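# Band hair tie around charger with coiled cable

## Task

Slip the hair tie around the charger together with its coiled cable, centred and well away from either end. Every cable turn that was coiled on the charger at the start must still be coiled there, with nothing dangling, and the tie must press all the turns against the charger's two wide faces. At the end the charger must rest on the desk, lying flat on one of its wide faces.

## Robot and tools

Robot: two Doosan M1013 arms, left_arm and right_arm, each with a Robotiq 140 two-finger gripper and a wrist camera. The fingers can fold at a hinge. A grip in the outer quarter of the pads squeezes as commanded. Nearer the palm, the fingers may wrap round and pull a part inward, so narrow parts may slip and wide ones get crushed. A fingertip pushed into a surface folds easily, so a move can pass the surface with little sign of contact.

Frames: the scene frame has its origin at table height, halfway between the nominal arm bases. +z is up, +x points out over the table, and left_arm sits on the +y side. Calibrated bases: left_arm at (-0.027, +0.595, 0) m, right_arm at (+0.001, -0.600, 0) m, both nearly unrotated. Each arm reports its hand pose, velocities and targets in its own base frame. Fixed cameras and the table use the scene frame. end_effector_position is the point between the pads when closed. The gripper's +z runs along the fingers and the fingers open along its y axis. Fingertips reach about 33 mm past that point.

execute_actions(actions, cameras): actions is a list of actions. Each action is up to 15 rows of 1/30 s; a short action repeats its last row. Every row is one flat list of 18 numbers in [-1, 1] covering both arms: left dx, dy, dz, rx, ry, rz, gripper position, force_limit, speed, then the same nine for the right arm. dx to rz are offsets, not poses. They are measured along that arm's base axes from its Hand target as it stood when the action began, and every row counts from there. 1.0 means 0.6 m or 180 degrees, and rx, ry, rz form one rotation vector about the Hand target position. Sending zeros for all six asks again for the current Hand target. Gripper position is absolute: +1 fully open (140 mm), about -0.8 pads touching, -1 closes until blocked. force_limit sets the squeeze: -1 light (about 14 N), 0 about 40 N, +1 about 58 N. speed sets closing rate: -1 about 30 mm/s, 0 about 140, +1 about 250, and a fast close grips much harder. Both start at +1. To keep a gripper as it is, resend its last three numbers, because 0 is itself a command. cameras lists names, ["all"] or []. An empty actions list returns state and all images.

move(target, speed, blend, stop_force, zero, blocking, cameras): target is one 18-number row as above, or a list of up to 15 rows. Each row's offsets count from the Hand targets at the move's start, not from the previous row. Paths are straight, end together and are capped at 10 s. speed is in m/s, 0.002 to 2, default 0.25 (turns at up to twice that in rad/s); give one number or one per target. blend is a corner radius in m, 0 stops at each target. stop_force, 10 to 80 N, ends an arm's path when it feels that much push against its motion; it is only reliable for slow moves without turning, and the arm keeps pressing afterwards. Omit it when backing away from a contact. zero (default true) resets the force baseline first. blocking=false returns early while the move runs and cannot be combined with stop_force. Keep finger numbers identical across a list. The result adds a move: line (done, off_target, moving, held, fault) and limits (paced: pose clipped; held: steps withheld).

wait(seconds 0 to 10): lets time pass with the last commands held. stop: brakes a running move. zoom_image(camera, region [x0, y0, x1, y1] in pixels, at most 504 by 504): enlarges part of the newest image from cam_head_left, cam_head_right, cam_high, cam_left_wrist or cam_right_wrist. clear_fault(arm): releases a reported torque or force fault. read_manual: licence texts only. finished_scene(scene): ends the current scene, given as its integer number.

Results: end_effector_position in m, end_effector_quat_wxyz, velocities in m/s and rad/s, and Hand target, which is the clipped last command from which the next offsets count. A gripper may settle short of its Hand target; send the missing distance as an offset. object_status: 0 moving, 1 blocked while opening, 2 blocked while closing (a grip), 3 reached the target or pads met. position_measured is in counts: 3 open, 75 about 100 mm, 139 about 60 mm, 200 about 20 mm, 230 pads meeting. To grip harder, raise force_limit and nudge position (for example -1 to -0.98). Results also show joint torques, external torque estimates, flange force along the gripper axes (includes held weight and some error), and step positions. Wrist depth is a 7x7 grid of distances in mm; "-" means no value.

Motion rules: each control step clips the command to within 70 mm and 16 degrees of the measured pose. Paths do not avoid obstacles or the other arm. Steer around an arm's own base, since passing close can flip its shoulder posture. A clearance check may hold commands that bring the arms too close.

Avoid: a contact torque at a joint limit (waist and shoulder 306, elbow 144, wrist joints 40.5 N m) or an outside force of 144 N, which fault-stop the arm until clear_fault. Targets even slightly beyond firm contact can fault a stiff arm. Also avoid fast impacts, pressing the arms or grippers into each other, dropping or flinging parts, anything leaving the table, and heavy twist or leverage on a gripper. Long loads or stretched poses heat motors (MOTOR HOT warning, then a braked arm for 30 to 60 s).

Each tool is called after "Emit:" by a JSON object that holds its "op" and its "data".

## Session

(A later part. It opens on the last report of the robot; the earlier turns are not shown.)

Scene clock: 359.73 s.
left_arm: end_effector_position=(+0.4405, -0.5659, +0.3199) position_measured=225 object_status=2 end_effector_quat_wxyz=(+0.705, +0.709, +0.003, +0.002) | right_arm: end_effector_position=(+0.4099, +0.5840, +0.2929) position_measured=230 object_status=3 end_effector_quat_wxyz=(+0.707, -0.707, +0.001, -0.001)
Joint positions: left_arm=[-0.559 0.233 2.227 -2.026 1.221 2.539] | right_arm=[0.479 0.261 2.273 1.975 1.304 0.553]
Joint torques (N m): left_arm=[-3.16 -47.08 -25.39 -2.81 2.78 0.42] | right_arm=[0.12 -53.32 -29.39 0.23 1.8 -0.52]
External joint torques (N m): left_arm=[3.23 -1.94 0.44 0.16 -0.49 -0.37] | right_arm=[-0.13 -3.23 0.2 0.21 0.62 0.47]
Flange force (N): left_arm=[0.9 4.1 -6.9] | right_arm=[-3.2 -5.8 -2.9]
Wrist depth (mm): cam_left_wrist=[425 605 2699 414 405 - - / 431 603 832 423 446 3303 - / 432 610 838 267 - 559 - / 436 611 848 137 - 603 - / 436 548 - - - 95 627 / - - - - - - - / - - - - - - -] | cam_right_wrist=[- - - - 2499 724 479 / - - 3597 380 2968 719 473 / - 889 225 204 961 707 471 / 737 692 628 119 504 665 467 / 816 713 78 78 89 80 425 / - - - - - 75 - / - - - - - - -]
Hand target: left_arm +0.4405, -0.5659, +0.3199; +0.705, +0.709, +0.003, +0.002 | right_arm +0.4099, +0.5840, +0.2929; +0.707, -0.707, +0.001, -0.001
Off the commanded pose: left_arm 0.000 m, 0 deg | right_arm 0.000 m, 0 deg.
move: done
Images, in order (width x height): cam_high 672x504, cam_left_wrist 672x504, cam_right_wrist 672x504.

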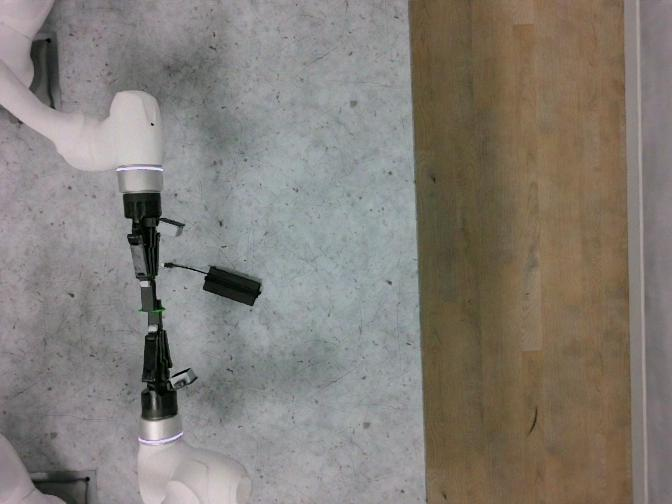

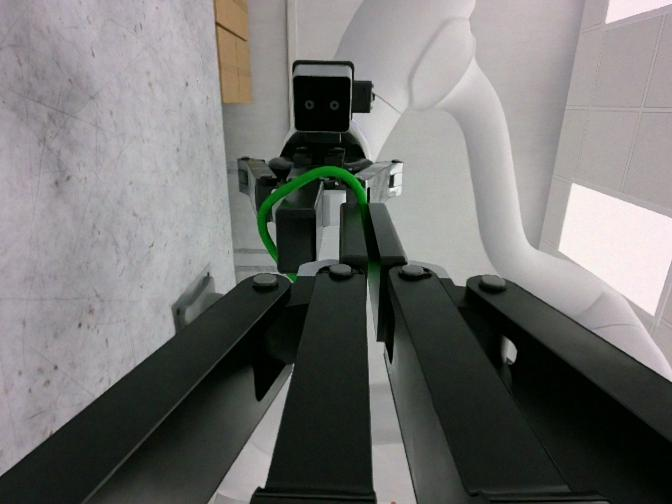

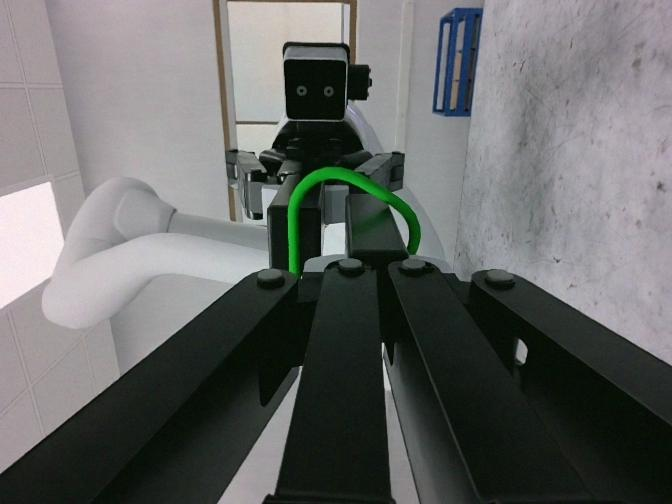

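Emit:
{"op": "move", "data": {"target": [[0,0,0,0,0,0,-1,-1,-1,0,0,-0.01,0,0,0,-1,-1,-1],[0,0,0,0,0,0,-1,-1,-1,0,0,-0.01,0,0,0,-0.6,-1,-1],[0,0,0,0,0,0,-1,-1,-1,0,0,-0.027,0,0,0,-0.6,-1,-1],[0,0,0,0,0,0,-1,-1,-1,0,0,-0.027,0,0,0,-0.4,-1,-1]], "cameras": ["cam_right_wrist","cam_left_wrist"], "speed": 0.03}}

Emit:
{"op": "zoom_image", "data": {"camera": "cam_right_wrist", "region": [200, 80, 500, 300]}}

Emit:
{"op": "zoom_image", "data": {"camera": "cam_left_wrist", "region": [130, 120, 430, 300]}}

Scene clock: 370.20 s.
left_arm: end_effector_position=(+0.4405, -0.5659, +0.3199) position_measured=225 object_status=2 end_effector_quat_wxyz=(+0.705, +0.709, +0.003, +0.002) | right_arm: end_effector_position=(+0.4099, +0.5840, +0.2767) position_measured=179 object_status=0 end_effector_quat_wxyz=(+0.707, -0.707, +0.001, -0.001)
Joint positions: left_arm=[-0.559 0.233 2.227 -2.026 1.221 2.539] | right_arm=[0.479 0.289 2.281 1.984 1.318 0.518]
Joint torques (N m): left_arm=[-2.91 -48.63 -26.83 -3.3 3.71 0.32] | right_arm=[0.31 -52.75 -26.88 -0.09 1.14 -0.48]
External joint torques (N m): left_arm=[2.86 -0.38 1.8 0.64 -1.41 -0.27] | right_arm=[-0.17 -5.5 -1.1 0.46 1.33 0.43]
Flange force (N): left_arm=[0.1 1.9 -6.1] | right_arm=[-3.3 -9.8 -3.3]
Wrist depth (mm): cam_left_wrist=[427 600 865 397 409 - - / 431 610 875 425 478 - - / 430 575 252 283 3303 - 2487 / 433 578 175 - 3883 597 - / 437 542 - - - 95 605 / - - - - - - - / - - - - - - -] | cam_right_wrist=[3297 2826 - - 2826 686 451 / - - 367 376 2305 684 450 / - 870 226 251 946 678 446 / 744 665 152 489 131 626 445 / - 80 78 537 - 79 84 / - - - - - - 72 / - - - 4396 - - -]
Hand target: left_arm +0.4405, -0.5659, +0.3199; +0.705, +0.709, +0.003, +0.002 | right_arm +0.4099, +0.5840, +0.2767; +0.707, -0.707, +0.001, -0.001
Off the commanded pose: left_arm 0.000 m, 0 deg | right_arm 0.000 m, 0 deg.
move: done
Images, in order (width x height): cam_left_wrist 672x504, cam_right_wrist 672x504.

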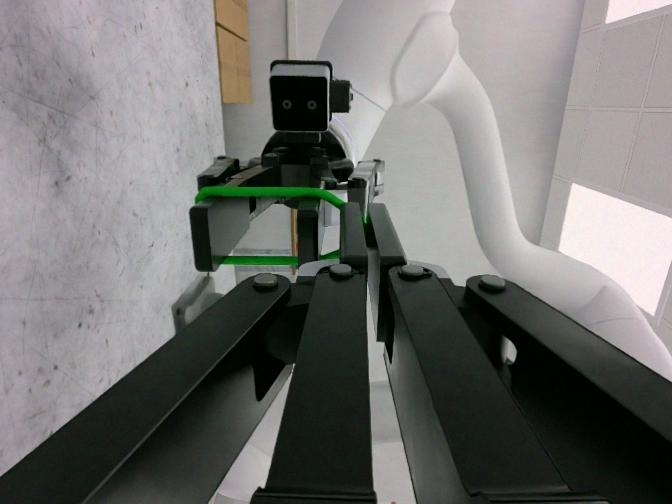

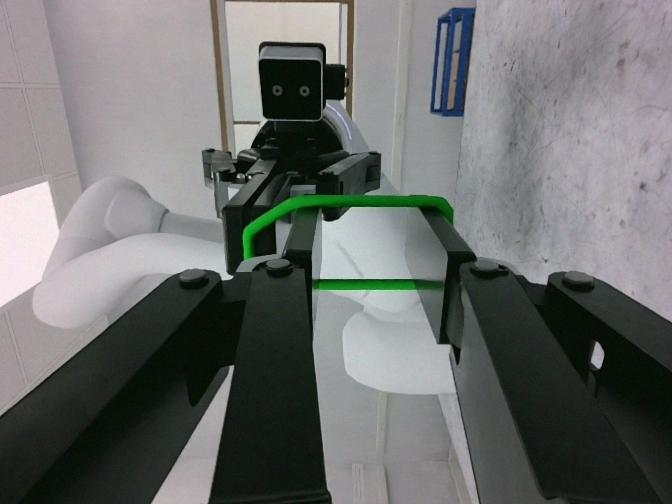

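Scaled by 1.680 from the camera's 672x504 image, which has a finer 960x720 frame.

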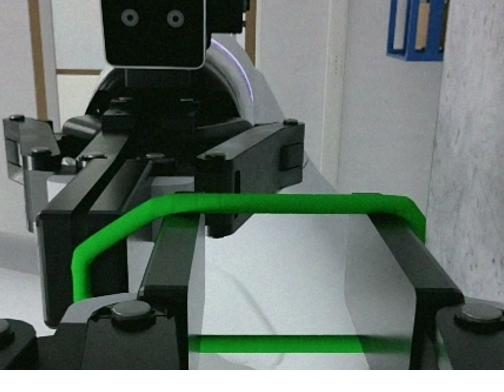

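Scaled by 1.680 from the camera's 672x504 image, which has a finer 960x720 frame.

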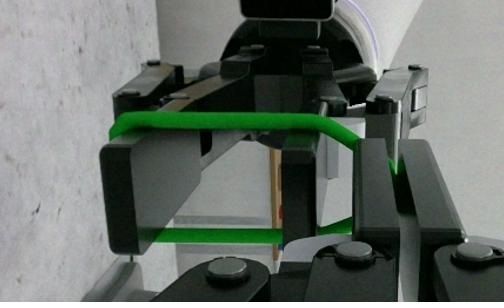

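Emit:
{"op": "move", "data": {"target": [[0,0,0,0,0,0,-0.72,-1,-1,0,0,0,0,0,0,-0.4,-1,-1]], "cameras": ["cam_right_wrist","cam_left_wrist"], "speed": 0.03}}

Emit:
{"op": "zoom_image", "data": {"camera": "cam_right_wrist", "region": [200, 80, 500, 300]}}

Emit:
{"op": "zoom_image", "data": {"camera": "cam_left_wrist", "region": [130, 120, 430, 300]}}

Scene clock: 376.10 s.
left_arm: end_effector_position=(+0.4405, -0.5659, +0.3199) position_measured=219 object_status=3 end_effector_quat_wxyz=(+0.705, +0.709, +0.003, +0.002) | right_arm: end_effector_position=(+0.4099, +0.5840, +0.2767) position_measured=179 object_status=3 end_effector_quat_wxyz=(+0.707, -0.707, +0.001, -0.001)
Joint positions: left_arm=[-0.559 0.233 2.227 -2.026 1.221 2.539] | right_arm=[0.479 0.289 2.281 1.984 1.318 0.518]
Joint torques (N m): left_arm=[-3.01 -46.66 -25.45 -2.84 2.76 0.36] | right_arm=[0.36 -54.9 -27.97 0.21 2.01 -0.47]
External joint torques (N m): left_arm=[2.96 -2.43 0.03 0.14 -0.46 -0.31] | right_arm=[-0.39 -3.11 0.09 0.19 0.45 0.42]
Flange force (N): left_arm=[0.6 5.0 -6.4] | right_arm=[-2.6 -5.9 -2.9]
Wrist depth (mm): cam_left_wrist=[433 601 2380 411 413 2354 2573 / 434 610 903 428 471 4099 2573 / 436 569 250 284 4611 3255 - / 455 576 175 140 3208 590 2170 / 433 - 90 - - 94 610 / - - - - - - - / - - - - - - -] | cam_right_wrist=[- - - - 3957 690 453 / - - 385 464 2968 684 448 / - 899 224 248 910 678 446 / 763 676 152 485 132 626 443 / - 80 78 538 - 79 84 / - - - 4655 - - 72 / - - - - - - -]
Hand target: left_arm +0.4405, -0.5659, +0.3199; +0.705, +0.709, +0.003, +0.002 | right_arm +0.4099, +0.5840, +0.2767; +0.707, -0.707, +0.001, -0.001
Off the commanded pose: left_arm 0.000 m, 0 deg | right_arm 0.000 m, 0 deg.
move: done
Images, in order (width x height): cam_left_wrist 672x504, cam_right_wrist 672x504.

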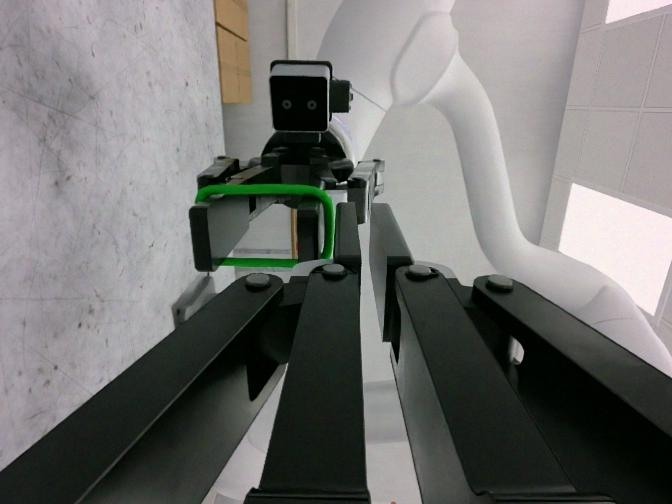

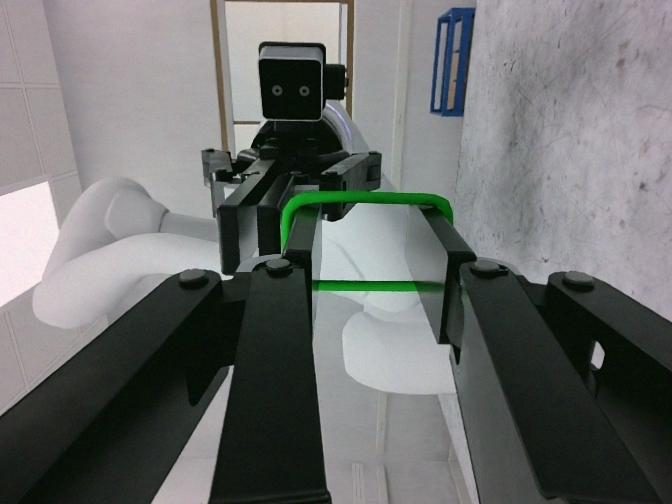

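Scaled by 1.680 from the camera's 672x504 image, which has a finer 960x720 frame.

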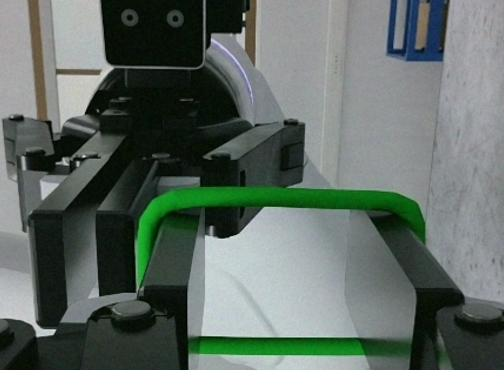

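Scaled by 1.680 from the camera's 672x504 image, which has a finer 960x720 frame.

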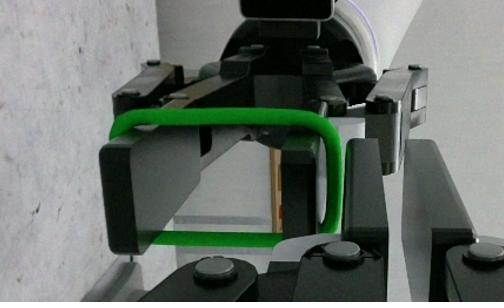

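Emit:
{"op": "move", "data": {"target": [[0,0,0,0,0,0,-0.72,-1,-1,0,-0.1,0,0,0,0,-0.4,-1,-1],[0,0.15,0,0,0,0,-0.72,-1,-1,0,-0.333,0,0,0,0,-0.4,-1,-1],[0.0767,0.0003,-0.2,0.4945,-0.0873,-0.0873,0.3,-1,0,0,-0.333,0,0,0,0,-0.34,-1,-1]], "cameras": ["cam_right_wrist","cam_left_wrist"], "speed": 0.12}}

Emit:
{"op": "zoom_image", "data": {"camera": "cam_right_wrist", "region": [200, 80, 500, 300]}}

Scene clock: 405.63 s.
left_arm: end_effector_position=(+0.4866, -0.5657, +0.2000) position_measured=91 object_status=0 end_effector_quat_wxyz=(-0.002, +0.985, -0.174, +0.004) | right_arm: end_effector_position=(+0.4099, +0.3842, +0.2767) position_measured=172 object_status=3 end_effector_quat_wxyz=(+0.707, -0.707, +0.001, -0.001)
Joint positions: left_arm=[-0.911 0.366 1.569 0.009 1.204 1.006] | right_arm=[0.042 0.209 2.403 1.609 1.549 0.529]
Joint torques (N m): left_arm=[-2.91 -73.49 -39.86 3.56 0.45 0.33] | right_arm=[0.36 -44.37 -25.77 1.17 2 -0.48]
External joint torques (N m): left_arm=[3 -3.02 0.6 0.52 -0.5 -0.33] | right_arm=[-0.37 -3.1 0.15 0.17 0.44 0.43]
Flange force (N): left_arm=[-3.4 -6.1 -0.2] | right_arm=[-3.7 -7.4 -1.6]
Wrist depth (mm): cam_left_wrist=[295 295 294 277 290 290 291 / 315 313 310 289 310 307 306 / 334 331 329 330 327 326 325 / 353 350 167 348 347 148 346 / - - 374 374 374 115 85 / - - 403 403 399 - - / - - 437 434 433 - -] | cam_right_wrist=[322 331 3441 404 1079 682 470 / 317 324 333 323 317 674 445 / 595 873 - 315 1065 671 445 / - 773 104 158 136 621 426 / - 89 78 1015 - 79 84 / - 71 - - - - 71 / - - - - - - -]
Hand target: left_arm +0.4866, -0.5657, +0.1999; -0.002, +0.985, -0.174, +0.004 | right_arm +0.4099, +0.3842, +0.2767; +0.707, -0.707, +0.001, -0.001
Off the commanded pose: left_arm 0.000 m, 0 deg | right_arm 0.000 m, 0 deg.
move: done
Images, in order (width x height): cam_left_wrist 672x504, cam_right_wrist 672x504.

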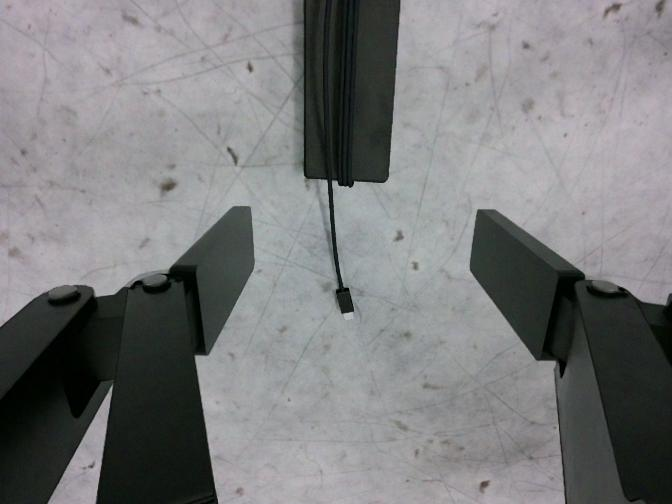

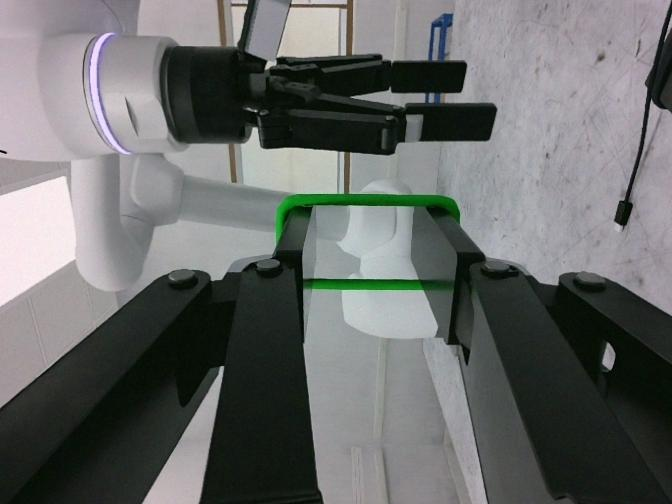

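Scaled by 1.680 from the camera's 672x504 image, which has a finer 960x720 frame.

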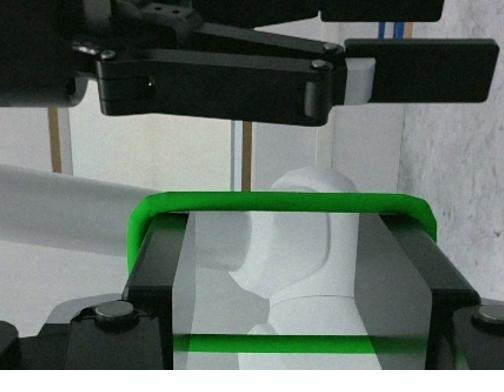

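Emit:
{"op": "move", "data": {"target": [[0.0017,0.0047,-0.22,0,0,0,0.3,-1,0,0,0,0,0,0,0,-0.34,-1,-1]], "cameras": ["cam_left_wrist"], "speed": 0.12}}

Scene clock: 415.27 s.
left_arm: end_effector_position=(+0.4876, -0.5629, +0.0680) position_measured=91 object_status=3 end_effector_quat_wxyz=(-0.002, +0.985, -0.174, +0.004) | right_arm: end_effector_position=(+0.4099, +0.3842, +0.2767) position_measured=172 object_status=3 end_effector_quat_wxyz=(+0.707, -0.707, +0.001, -0.001)
Joint positions: left_arm=[-0.907 0.461 1.692 0.01 0.986 1.007] | right_arm=[0.042 0.209 2.403 1.609 1.549 0.529]
Joint torques (N m): left_arm=[-3.09 -78.16 -35.83 3.18 0.46 0.3] | right_arm=[0.27 -44.31 -25.7 1.14 2.01 -0.5]
External joint torques (N m): left_arm=[3.32 -3.32 0.67 0.47 -0.51 -0.3] | right_arm=[-0.25 -3.47 0.11 0.2 0.43 0.45]
Flange force (N): left_arm=[-3.4 -6.6 -1.6] | right_arm=[-4.1 -8.2 -1.2]
Wrist depth (mm): cam_left_wrist=[179 179 178 153 155 176 176 / 190 189 190 159 163 186 185 / 202 200 200 175 194 197 197 / 215 212 168 214 211 148 209 / - - 227 228 226 116 85 / - - 245 243 244 242 - / - - 265 263 263 - -] | cam_right_wrist=[- 315 321 320 1074 645 451 / - 320 320 325 332 321 324 / - 601 910 360 1205 676 448 / - 656 95 131 137 628 425 / - 89 78 993 - 79 84 / - 71 - 4479 - - 71 / - - - - - - -]
Hand target: left_arm +0.4876, -0.5629, +0.0679; -0.002, +0.985, -0.174, +0.004 | right_arm +0.4099, +0.3842, +0.2767; +0.707, -0.707, +0.001, -0.001
Off the commanded pose: left_arm 0.000 m, 0 deg | right_arm 0.000 m, 0 deg.
move: done
Images, in order (width x height): cam_left_wrist 672x504.

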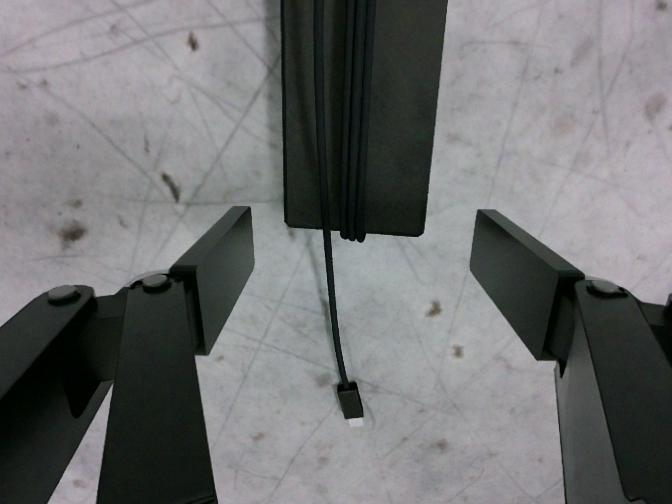

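Emit:
{"op": "move", "data": {"target": [[0.0083,-0.0025,0,0,0,-0.014,0.3,-1,0,0,0,0,0,0,0,-0.34,-1,-1],[0.0083,-0.0025,-0.048,0,0,-0.014,0.3,-1,0,0,0,0,0,0,0,-0.34,-1,-1],[0.0083,-0.0025,-0.048,0,0,-0.014,-1,0,-1,0,0,0,0,0,0,-0.34,-1,-1]], "cameras": ["cam_left_wrist"], "speed": 0.05}}

Scene clock: 430.60 s.
left_arm: end_effector_position=(+0.4926, -0.5644, +0.0391) position_measured=134 object_status=0 end_effector_quat_wxyz=(-0.002, +0.981, -0.195, +0.004) | right_arm: end_effector_position=(+0.4099, +0.3842, +0.2767) position_measured=172 object_status=3 end_effector_quat_wxyz=(+0.707, -0.707, +0.001, -0.001)
Joint positions: left_arm=[-0.903 0.493 1.702 0.011 0.943 1.054] | right_arm=[0.042 0.209 2.403 1.609 1.549 0.529]
Joint torques (N m): left_arm=[-4.37 -69.78 -31.17 2.5 -1.45 0.53] | right_arm=[0.32 -44.09 -25.69 1.14 2.03 -0.47]
External joint torques (N m): left_arm=[4.19 -13.51 -2.91 1.02 1.4 -0.53] | right_arm=[-0.34 -3.01 0.13 0.19 0.4 0.42]
Flange force (N): left_arm=[-6.7 -9.0 -16.9] | right_arm=[-3.6 -7.2 -1.4]
Wrist depth (mm): cam_left_wrist=[154 153 151 128 127 151 150 / 163 163 160 139 138 161 159 / 173 170 172 145 143 169 169 / 185 182 137 158 150 178 180 / - - 130 196 194 84 - / - - 211 210 209 - - / - - 227 230 224 - -] | cam_right_wrist=[3005 314 312 316 330 560 431 / - 325 315 326 328 327 325 / - 607 883 147 1041 671 445 / - 654 95 158 136 625 426 / - 89 78 1130 - 79 84 / - 71 - - - - 71 / - - - - - - -]
Hand target: left_arm +0.4926, -0.5644, +0.0391; -0.002, +0.981, -0.195, +0.004 | right_arm +0.4099, +0.3842, +0.2767; +0.707, -0.707, +0.001, -0.001
Off the commanded pose: left_arm 0.000 m, 0 deg | right_arm 0.000 m, 0 deg.
move: done
Images, in order (width x height): cam_left_wrist 672x504.

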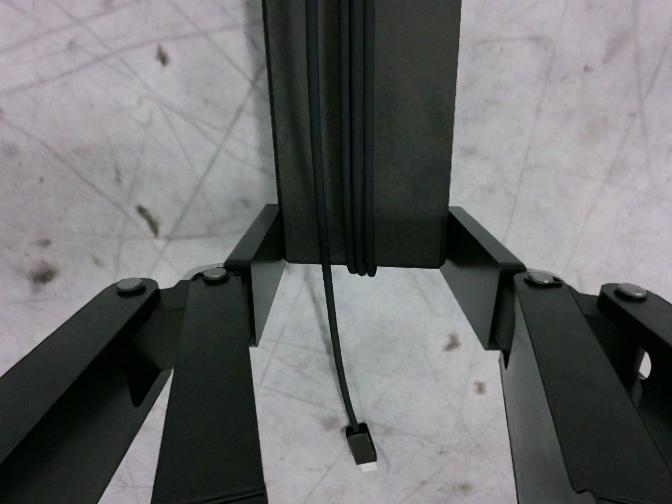

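Emit:
{"op": "wait", "data": {"seconds": 1.2}}

Scene clock: 433.27 s.
left_arm: end_effector_position=(+0.4926, -0.5644, +0.0391) position_measured=134 object_status=2 end_effector_quat_wxyz=(-0.002, +0.981, -0.195, +0.004) | right_arm: end_effector_position=(+0.4099, +0.3842, +0.2767) position_measured=172 object_status=3 end_effector_quat_wxyz=(+0.707, -0.707, +0.001, -0.001)
Joint positions: left_arm=[-0.903 0.493 1.702 0.011 0.943 1.054] | right_arm=[0.042 0.209 2.403 1.609 1.549 0.529]
Joint torques (N m): left_arm=[-4.53 -69.69 -31.25 2.49 -1.46 0.5] | right_arm=[0.45 -44.26 -25.81 1.2 2.02 -0.45]
External joint torques (N m): left_arm=[4.45 -13.73 -2.95 1.05 1.4 -0.5] | right_arm=[-0.44 -3.21 0.2 0.14 0.42 0.4]
Flange force (N): left_arm=[-6.7 -9.4 -17.1] | right_arm=[-3.9 -7.5 -1.8]
Wrist depth (mm): cam_left_wrist=[153 153 151 125 127 151 150 / 164 163 160 138 136 162 159 / 173 171 172 143 144 169 169 / 185 182 136 158 151 176 179 / - - 130 195 195 85 - / - - 211 210 208 - - / - - 227 231 225 - -] | cam_right_wrist=[- 313 312 323 965 596 429 / - 323 316 325 327 320 333 / 2580 598 355 - 1065 674 445 / - 652 109 131 137 628 423 / - 89 78 1028 - 79 84 / - 71 - - - - 71 / - - - - - - -]
Hand target: left_arm +0.4926, -0.5644, +0.0391; -0.002, +0.981, -0.195, +0.004 | right_arm +0.4099, +0.3842, +0.2767; +0.707, -0.707, +0.001, -0.001
Tool commands: left_gripper/position=-1.0 left_gripper/force_limit=+0.0 left_gripper/speed=-1.0 right_gripper/position=-0.34 right_gripper/force_limit=-1.0 right_gripper/speed=-1.0
Off the commanded pose: left_arm 0.000 m, 0 deg | right_arm 0.000 m, 0 deg.
wait: 1.20 s; at rest from the start

Emit:
{"op": "move", "data": {"target": [[0,0,0.15,0,0,0,-1,0,-1,0,0,0,0,0,0,-0.34,-1,-1]], "cameras": ["cam_left_wrist","cam_head_left"], "speed": 0.06}}

Emit:
{"op": "zoom_image", "data": {"camera": "cam_head_left", "region": [270, 200, 430, 320]}}

Scene clock: 439.80 s.
left_arm: end_effector_position=(+0.4925, -0.5644, +0.1291) position_measured=134 object_status=2 end_effector_quat_wxyz=(-0.002, +0.981, -0.195, +0.004) | right_arm: end_effector_position=(+0.4099, +0.3842, +0.2767) position_measured=172 object_status=3 end_effector_quat_wxyz=(+0.707, -0.707, +0.001, -0.001)
Joint positions: left_arm=[-0.903 0.417 1.633 0.01 1.088 1.056] | right_arm=[0.042 0.209 2.403 1.609 1.549 0.529]
Joint torques (N m): left_arm=[-3.13 -78.71 -40.22 3.53 0.24 0.33] | right_arm=[0.15 -44.48 -25.73 1.19 1.98 -0.46]
External joint torques (N m): left_arm=[3.15 -0.66 2.9 0.33 -0.3 -0.33] | right_arm=[-0.08 -3.17 0.11 0.15 0.46 0.41]
Flange force (N): left_arm=[-4.8 -6.6 2.6] | right_arm=[-3.8 -7.5 -0.9]
Wrist depth (mm): cam_left_wrist=[232 232 231 132 130 229 227 / 248 246 246 140 138 243 241 / 263 261 260 147 144 258 256 / 281 275 136 158 150 270 270 / - - 289 298 293 85 - / - - 315 318 316 - - / - - 346 342 343 - -] | cam_right_wrist=[312 314 318 356 985 686 393 / 316 322 327 330 325 323 425 / 2609 617 1006 146 1074 676 447 / 2374 669 96 131 137 623 423 / - 89 78 1050 - 79 84 / - 71 - - - - 71 / - - - - - - -]
Hand target: left_arm +0.4926, -0.5644, +0.1291; -0.002, +0.981, -0.195, +0.004 | right_arm +0.4099, +0.3842, +0.2767; +0.707, -0.707, +0.001, -0.001
Off the commanded pose: left_arm 0.000 m, 0 deg | right_arm 0.000 m, 0 deg.
move: done
Images, in order (width x height): cam_head_left 672x504, cam_left_wrist 672x504.

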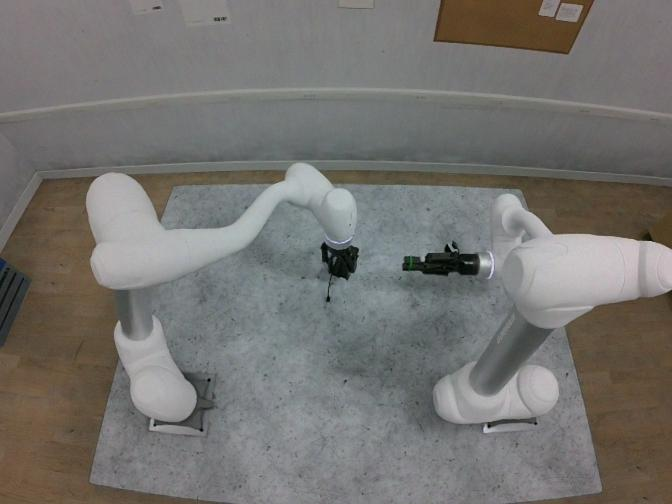

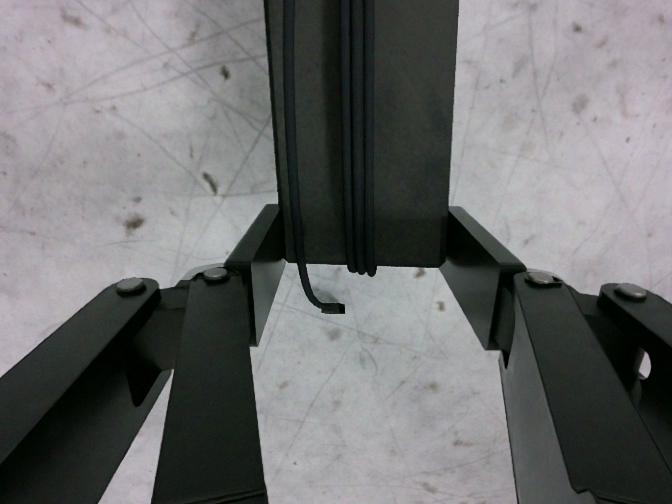

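Scaled by 3.150 from the camera's 672x504 image, which has a finer 960x720 frame.

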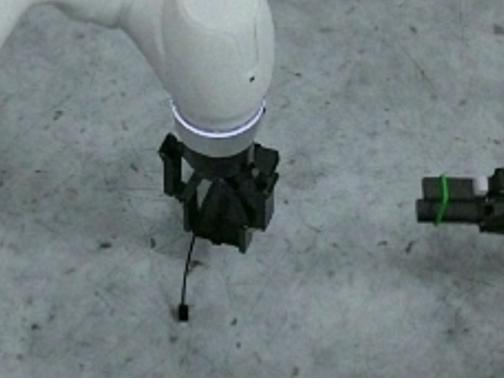

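Emit:
{"op": "move", "data": {"target": [-0.0875,0.074,0.285,0,0,-0.375,-1,0,-1,0,0,0,0,-0.5,0,-0.34,-1,-1], "cameras": ["all"], "speed": 0.15}}

Emit:
{"op": "zoom_image", "data": {"camera": "cam_high", "region": [100, 220, 240, 420]}}

Scene clock: 450.67 s.
left_arm: end_effector_position=(+0.4400, -0.5200, +0.3001) position_measured=134 object_status=2 end_effector_quat_wxyz=(+0.000, +0.707, -0.707, +0.005) | right_arm: end_effector_position=(+0.4100, +0.3842, +0.2768) position_measured=172 object_status=3 end_effector_quat_wxyz=(+0.501, -0.499, -0.500, -0.500)
Joint positions: left_arm=[-0.919 0.215 1.582 0 1.335 2.222] | right_arm=[0.042 0.211 2.402 1.607 1.551 -1.042]
Joint torques (N m): left_arm=[-2.89 -63.31 -43.61 3.57 0.23 0.28] | right_arm=[0.72 -44.39 -25.78 0.98 1.98 -0.43]
External joint torques (N m): left_arm=[3 -0.08 2.49 0.62 -0.29 -0.28] | right_arm=[-0.74 -3.32 0.28 0.37 0.46 0.43]
Flange force (N): left_arm=[-6.4 0.1 3.9] | right_arm=[7.8 -4.2 -2.1]
Wrist depth (mm): cam_left_wrist=[386 381 377 131 133 376 375 / 405 408 409 137 140 400 396 / 430 432 426 146 144 425 422 / 463 449 129 157 150 445 448 / - - 129 497 481 85 - / - - 526 527 516 - - / - - - 560 563 - -] | cam_right_wrist=[- - 819 382 379 - 4165 / - 848 917 388 4093 - - / 3543 924 1032 294 1256 3597 2447 / 917 920 108 158 137 961 866 / - 89 78 617 - 79 84 / - 71 - 507 - - 71 / - - - 406 - - -]
Hand target: left_arm +0.4401, -0.5200, +0.3001; +0.000, +0.707, -0.707, +0.005 | right_arm +0.4099, +0.3842, +0.2767; +0.501, -0.499, -0.500, -0.500
Off the commanded pose: left_arm 0.000 m, 0 deg | right_arm 0.000 m, 0 deg.
move: done

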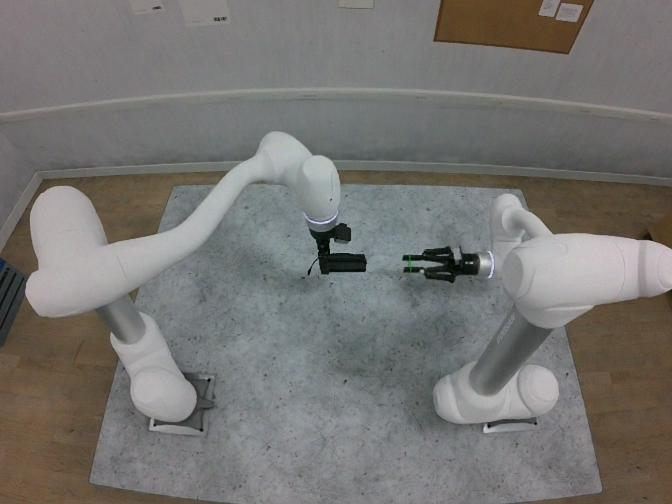

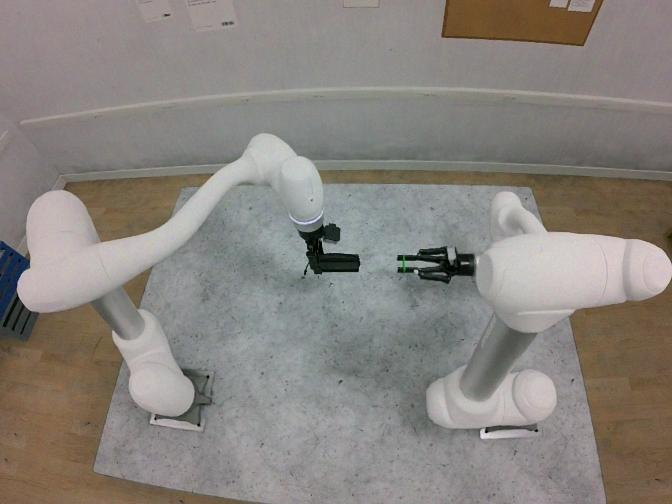

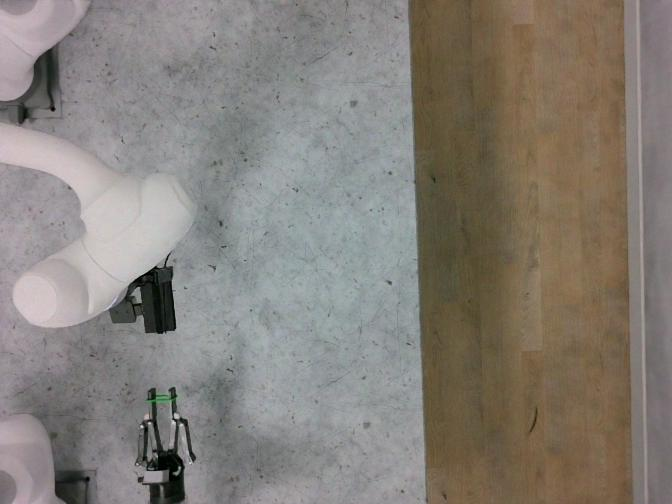

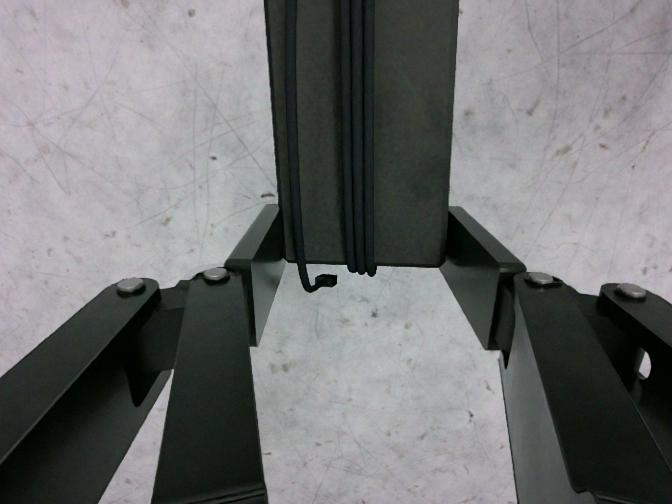

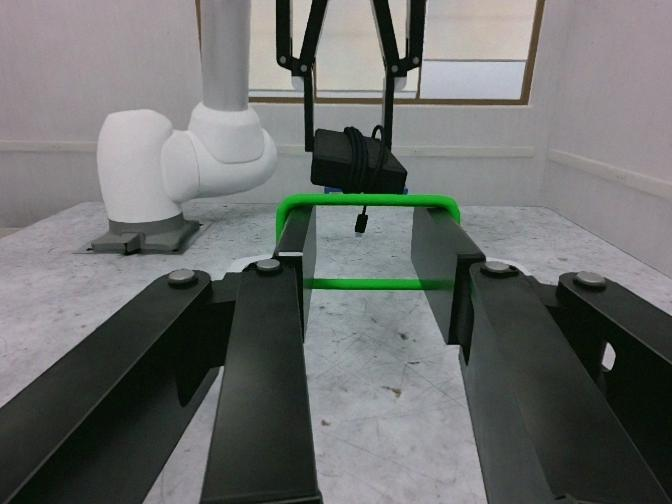

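Scaled by 2.520 from the camera's 672x504 image, which has a finer 960x720 frame.

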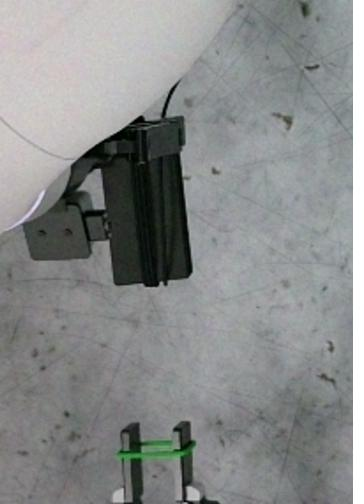

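Emit:
{"op": "zoom_image", "data": {"camera": "cam_right_wrist", "region": [260, 80, 480, 245]}}

Scaled by 2.291 from the camera's 672x504 image, which has a finer 960x720 frame.

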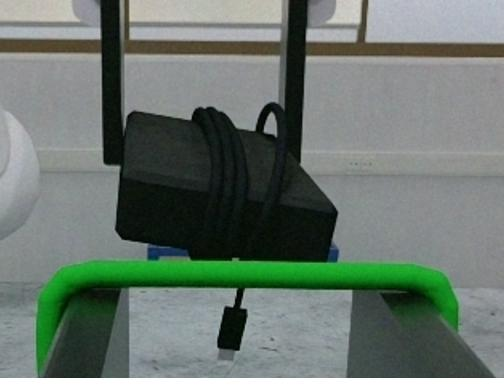

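Emit:
{"op": "move", "data": {"target": [-0.001,0,0,-0.044,-0.044,-0.008,-1,0,-1,0,0,0.025,0,0,0,0.06,-1,-1], "cameras": ["cam_right_wrist","cam_left_wrist"], "speed": 0.05}}

Emit:
{"op": "zoom_image", "data": {"camera": "cam_right_wrist", "region": [230, 80, 500, 300]}}

Scene clock: 498.97 s.
left_arm: end_effector_position=(+0.4395, -0.5200, +0.3001) position_measured=134 object_status=2 end_effector_quat_wxyz=(+0.000, +0.694, -0.712, +0.102) | right_arm: end_effector_position=(+0.4099, +0.3842, +0.2917) position_measured=122 object_status=3 end_effector_quat_wxyz=(+0.501, -0.499, -0.500, -0.500)
Joint positions: left_arm=[-0.933 0.116 1.712 0.029 1.11 2.224] | right_arm=[0.042 0.18 2.393 1.607 1.55 -1.003]
Joint torques (N m): left_arm=[-3.05 -53.93 -44.23 3.66 -0.38 0.29] | right_arm=[0.41 -42.22 -27.12 1.21 1.91 -0.47]
External joint torques (N m): left_arm=[3 0.62 2.95 0.55 -0.22 -0.3] | right_arm=[-0.33 -3.81 0.29 0.22 0.47 0.47]
Flange force (N): left_arm=[-6.5 0.2 3.9] | right_arm=[8.6 -5.1 -1.6]
Wrist depth (mm): cam_left_wrist=[445 429 421 133 131 376 364 / 466 448 437 140 396 386 375 / 484 465 449 146 144 401 386 / 501 486 128 157 150 412 400 / - - 468 464 446 84 - / - - 494 482 468 - - / - - 518 508 - - -] | cam_right_wrist=[- - 924 392 - - - / - 854 977 399 3344 - 2553 / - 938 1050 287 3441 - 2667 / 969 950 129 985 917 122 913 / - 91 130 694 690 113 90 / - - 521 524 524 - 63 / - - 422 426 425 - -]
Hand target: left_arm +0.4395, -0.5200, +0.3001; +0.000, +0.694, -0.712, +0.102 | right_arm +0.4099, +0.3842, +0.2917; +0.501, -0.499, -0.500, -0.500
Off the commanded pose: left_arm 0.000 m, 0 deg | right_arm 0.000 m, 0 deg.
move: done
Images, in order (width x height): cam_left_wrist 672x504, cam_right_wrist 672x504.

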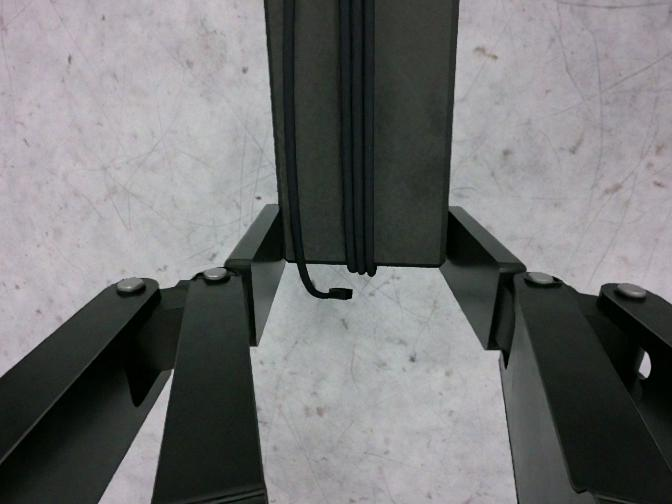

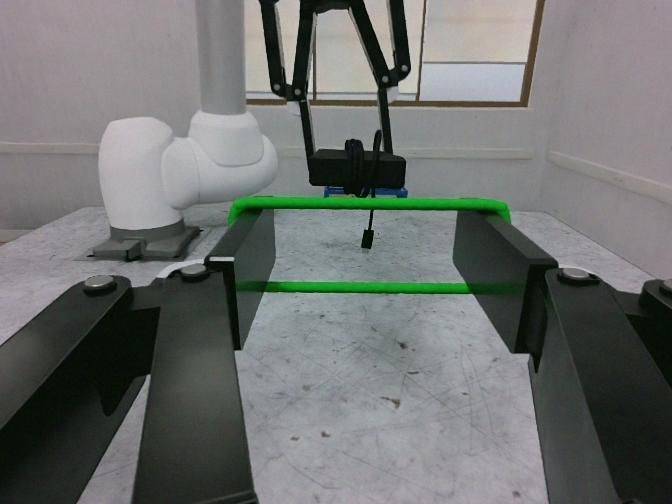

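Scaled by 1.867 from the camera's 672x504 image, which has a finer 960x720 frame.

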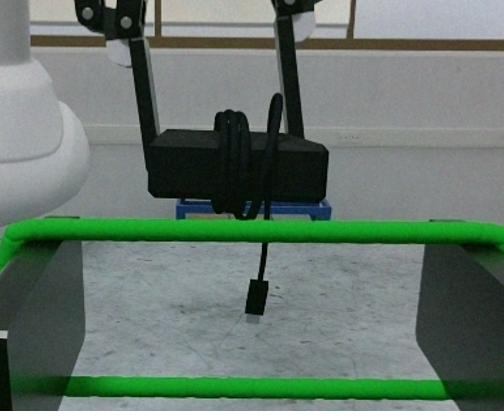

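Emit:
{"op": "move", "data": {"target": [0,0,0,0,0,0,-1,0,-1,0.001,0.16,0.007,0,0,0,0.06,-1,-1], "cameras": ["cam_right_wrist","cam_left_wrist"], "speed": 0.06}}

Emit:
{"op": "zoom_image", "data": {"camera": "cam_right_wrist", "region": [200, 80, 540, 330]}}

Emit:
{"op": "zoom_image", "data": {"camera": "cam_left_wrist", "region": [180, 0, 540, 270]}}

Scene clock: 520.53 s.
left_arm: end_effector_position=(+0.4395, -0.5200, +0.3001) position_measured=134 object_status=2 end_effector_quat_wxyz=(+0.000, +0.694, -0.712, +0.102) | right_arm: end_effector_position=(+0.4105, +0.4802, +0.2959) position_measured=122 object_status=3 end_effector_quat_wxyz=(+0.501, -0.499, -0.500, -0.500)
Joint positions: left_arm=[-0.933 0.116 1.712 0.029 1.11 2.224] | right_arm=[0.266 0.202 2.35 1.794 1.426 -0.998]
Joint torques (N m): left_arm=[-3 -53.53 -44.08 3.61 -0.5 0.27] | right_arm=[0.45 -46.15 -28.05 0.67 1.91 -0.42]
External joint torques (N m): left_arm=[3.08 0.09 2.71 0.62 -0.1 -0.28] | right_arm=[-0.63 -2.64 0.05 0.31 0.44 0.42]
Flange force (N): left_arm=[-6.7 0.2 3.1] | right_arm=[5.6 -2.7 -2.6]
Wrist depth (mm): cam_left_wrist=[443 432 420 132 131 377 362 / 465 448 435 140 138 388 374 / 484 464 449 146 144 405 387 / 498 489 128 157 150 412 403 / - - 470 464 448 85 - / - - 496 484 473 - - / - - 520 503 485 - -] | cam_right_wrist=[- - 813 302 3208 - 3005 / - - 886 - 3391 - - / 3652 836 924 259 216 3892 2826 / 977 848 129 857 205 134 1115 / - 91 130 688 694 112 90 / - - 535 532 531 - 63 / - - 430 431 433 - -]
Hand target: left_arm +0.4395, -0.5200, +0.3001; +0.000, +0.694, -0.712, +0.102 | right_arm +0.4105, +0.4802, +0.2959; +0.501, -0.499, -0.500, -0.500
Off the commanded pose: left_arm 0.000 m, 0 deg | right_arm 0.000 m, 0 deg.
move: done
Images, in order (width x height): cam_left_wrist 672x504, cam_right_wrist 672x504.

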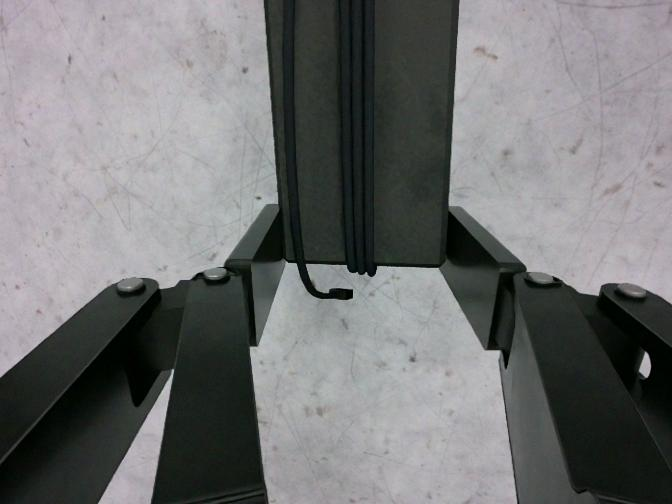

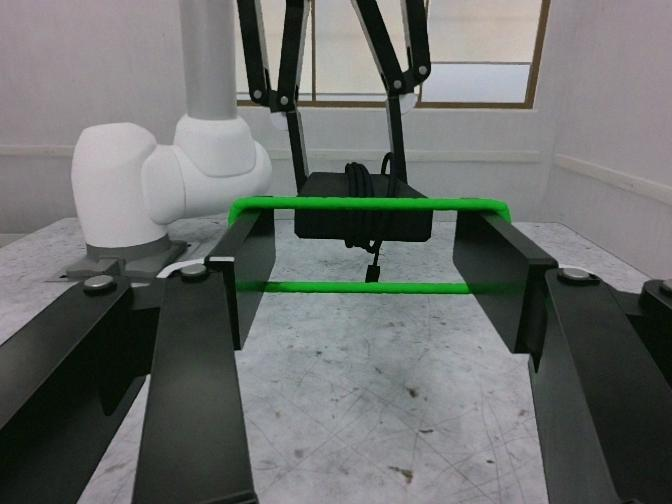

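Scaled by 1.482 from the camera's 672x504 image, which has a finer 960x720 frame.

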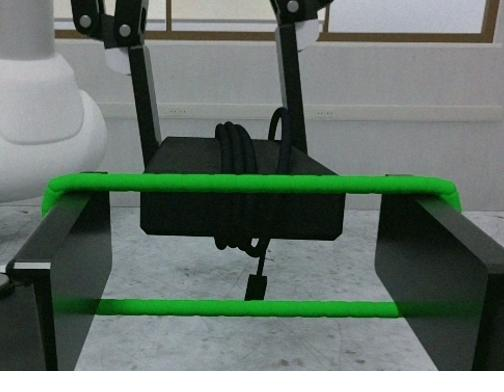

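Scaled by 1.400 from the camera's 672x504 image, which has a finer 960x720 frame.

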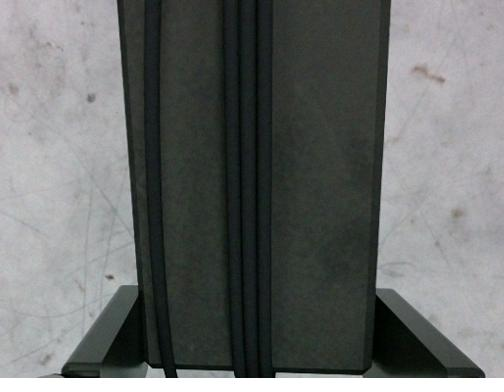

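Emit:
{"op": "move", "data": {"target": [0,0,0,0,0,0,-1,0,-1,0.001,0.05,-0.004,0,0,0,0.06,-1,-1], "cameras": ["cam_right_wrist","cam_left_wrist"], "speed": 0.04}}

Emit:
{"op": "zoom_image", "data": {"camera": "cam_right_wrist", "region": [200, 80, 540, 330]}}

Scene clock: 533.37 s.
left_arm: end_effector_position=(+0.4395, -0.5200, +0.3001) position_measured=134 object_status=2 end_effector_quat_wxyz=(+0.000, +0.694, -0.712, +0.102) | right_arm: end_effector_position=(+0.4111, +0.5102, +0.2936) position_measured=122 object_status=3 end_effector_quat_wxyz=(+0.501, -0.499, -0.500, -0.500)
Joint positions: left_arm=[-0.933 0.116 1.712 0.029 1.11 2.224] | right_arm=[0.331 0.221 2.331 1.849 1.391 -1.006]
Joint torques (N m): left_arm=[-3.28 -53.52 -44.31 3.64 -0.51 0.29] | right_arm=[0.29 -48.12 -28.28 0.66 1.92 -0.46]
External joint torques (N m): left_arm=[3.38 0.04 2.91 0.58 -0.09 -0.29] | right_arm=[-0.33 -3.35 0.05 0.17 0.46 0.46]
Flange force (N): left_arm=[-7.4 0.2 3.2] | right_arm=[6.9 -3.4 -2.7]
Wrist depth (mm): cam_left_wrist=[447 429 420 133 131 374 363 / 461 448 437 140 138 388 376 / 486 467 448 147 144 402 389 / 497 479 128 157 150 412 401 / - - 471 467 455 84 - / - - 494 482 469 - - / - - 522 504 486 - -] | cam_right_wrist=[- - 276 269 268 - 2638 / - 879 848 - 3208 3892 - / 3597 813 903 284 282 3829 - / 903 810 129 175 175 120 889 / - 91 130 694 694 113 90 / - - 526 526 530 - 63 / - - 429 430 430 - -]
Hand target: left_arm +0.4395, -0.5200, +0.3001; +0.000, +0.694, -0.712, +0.102 | right_arm +0.4111, +0.5102, +0.2935; +0.501, -0.499, -0.500, -0.500
Off the commanded pose: left_arm 0.000 m, 0 deg | right_arm 0.000 m, 0 deg.
move: done
Images, in order (width x height): cam_left_wrist 672x504, cam_right_wrist 672x504.

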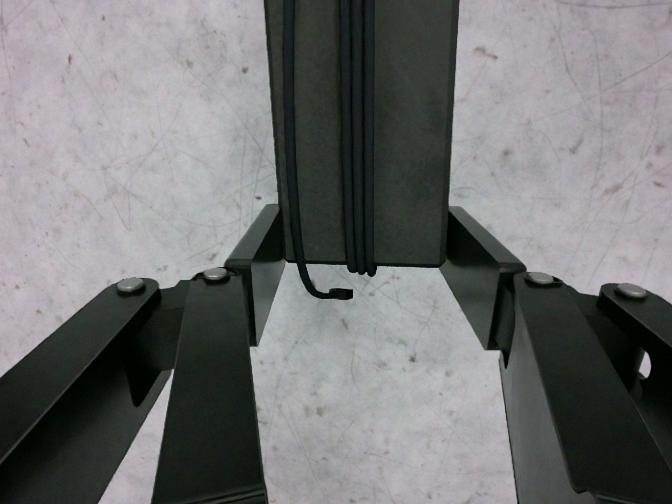

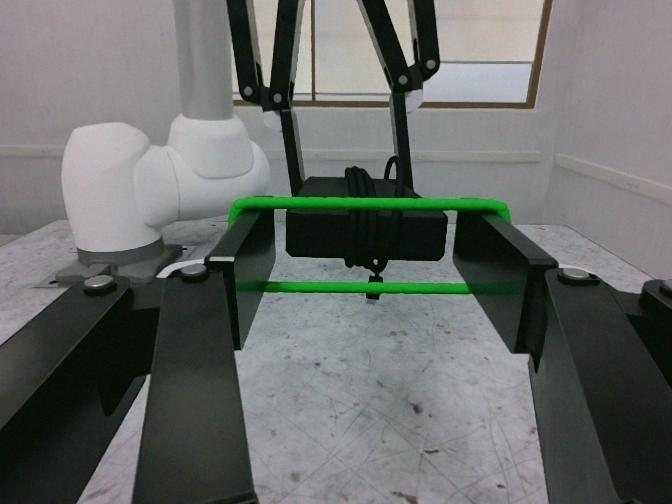

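Scaled by 1.482 from the camera's 672x504 image, which has a finer 960x720 frame.

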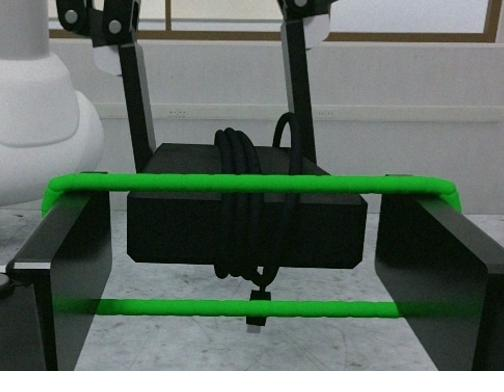

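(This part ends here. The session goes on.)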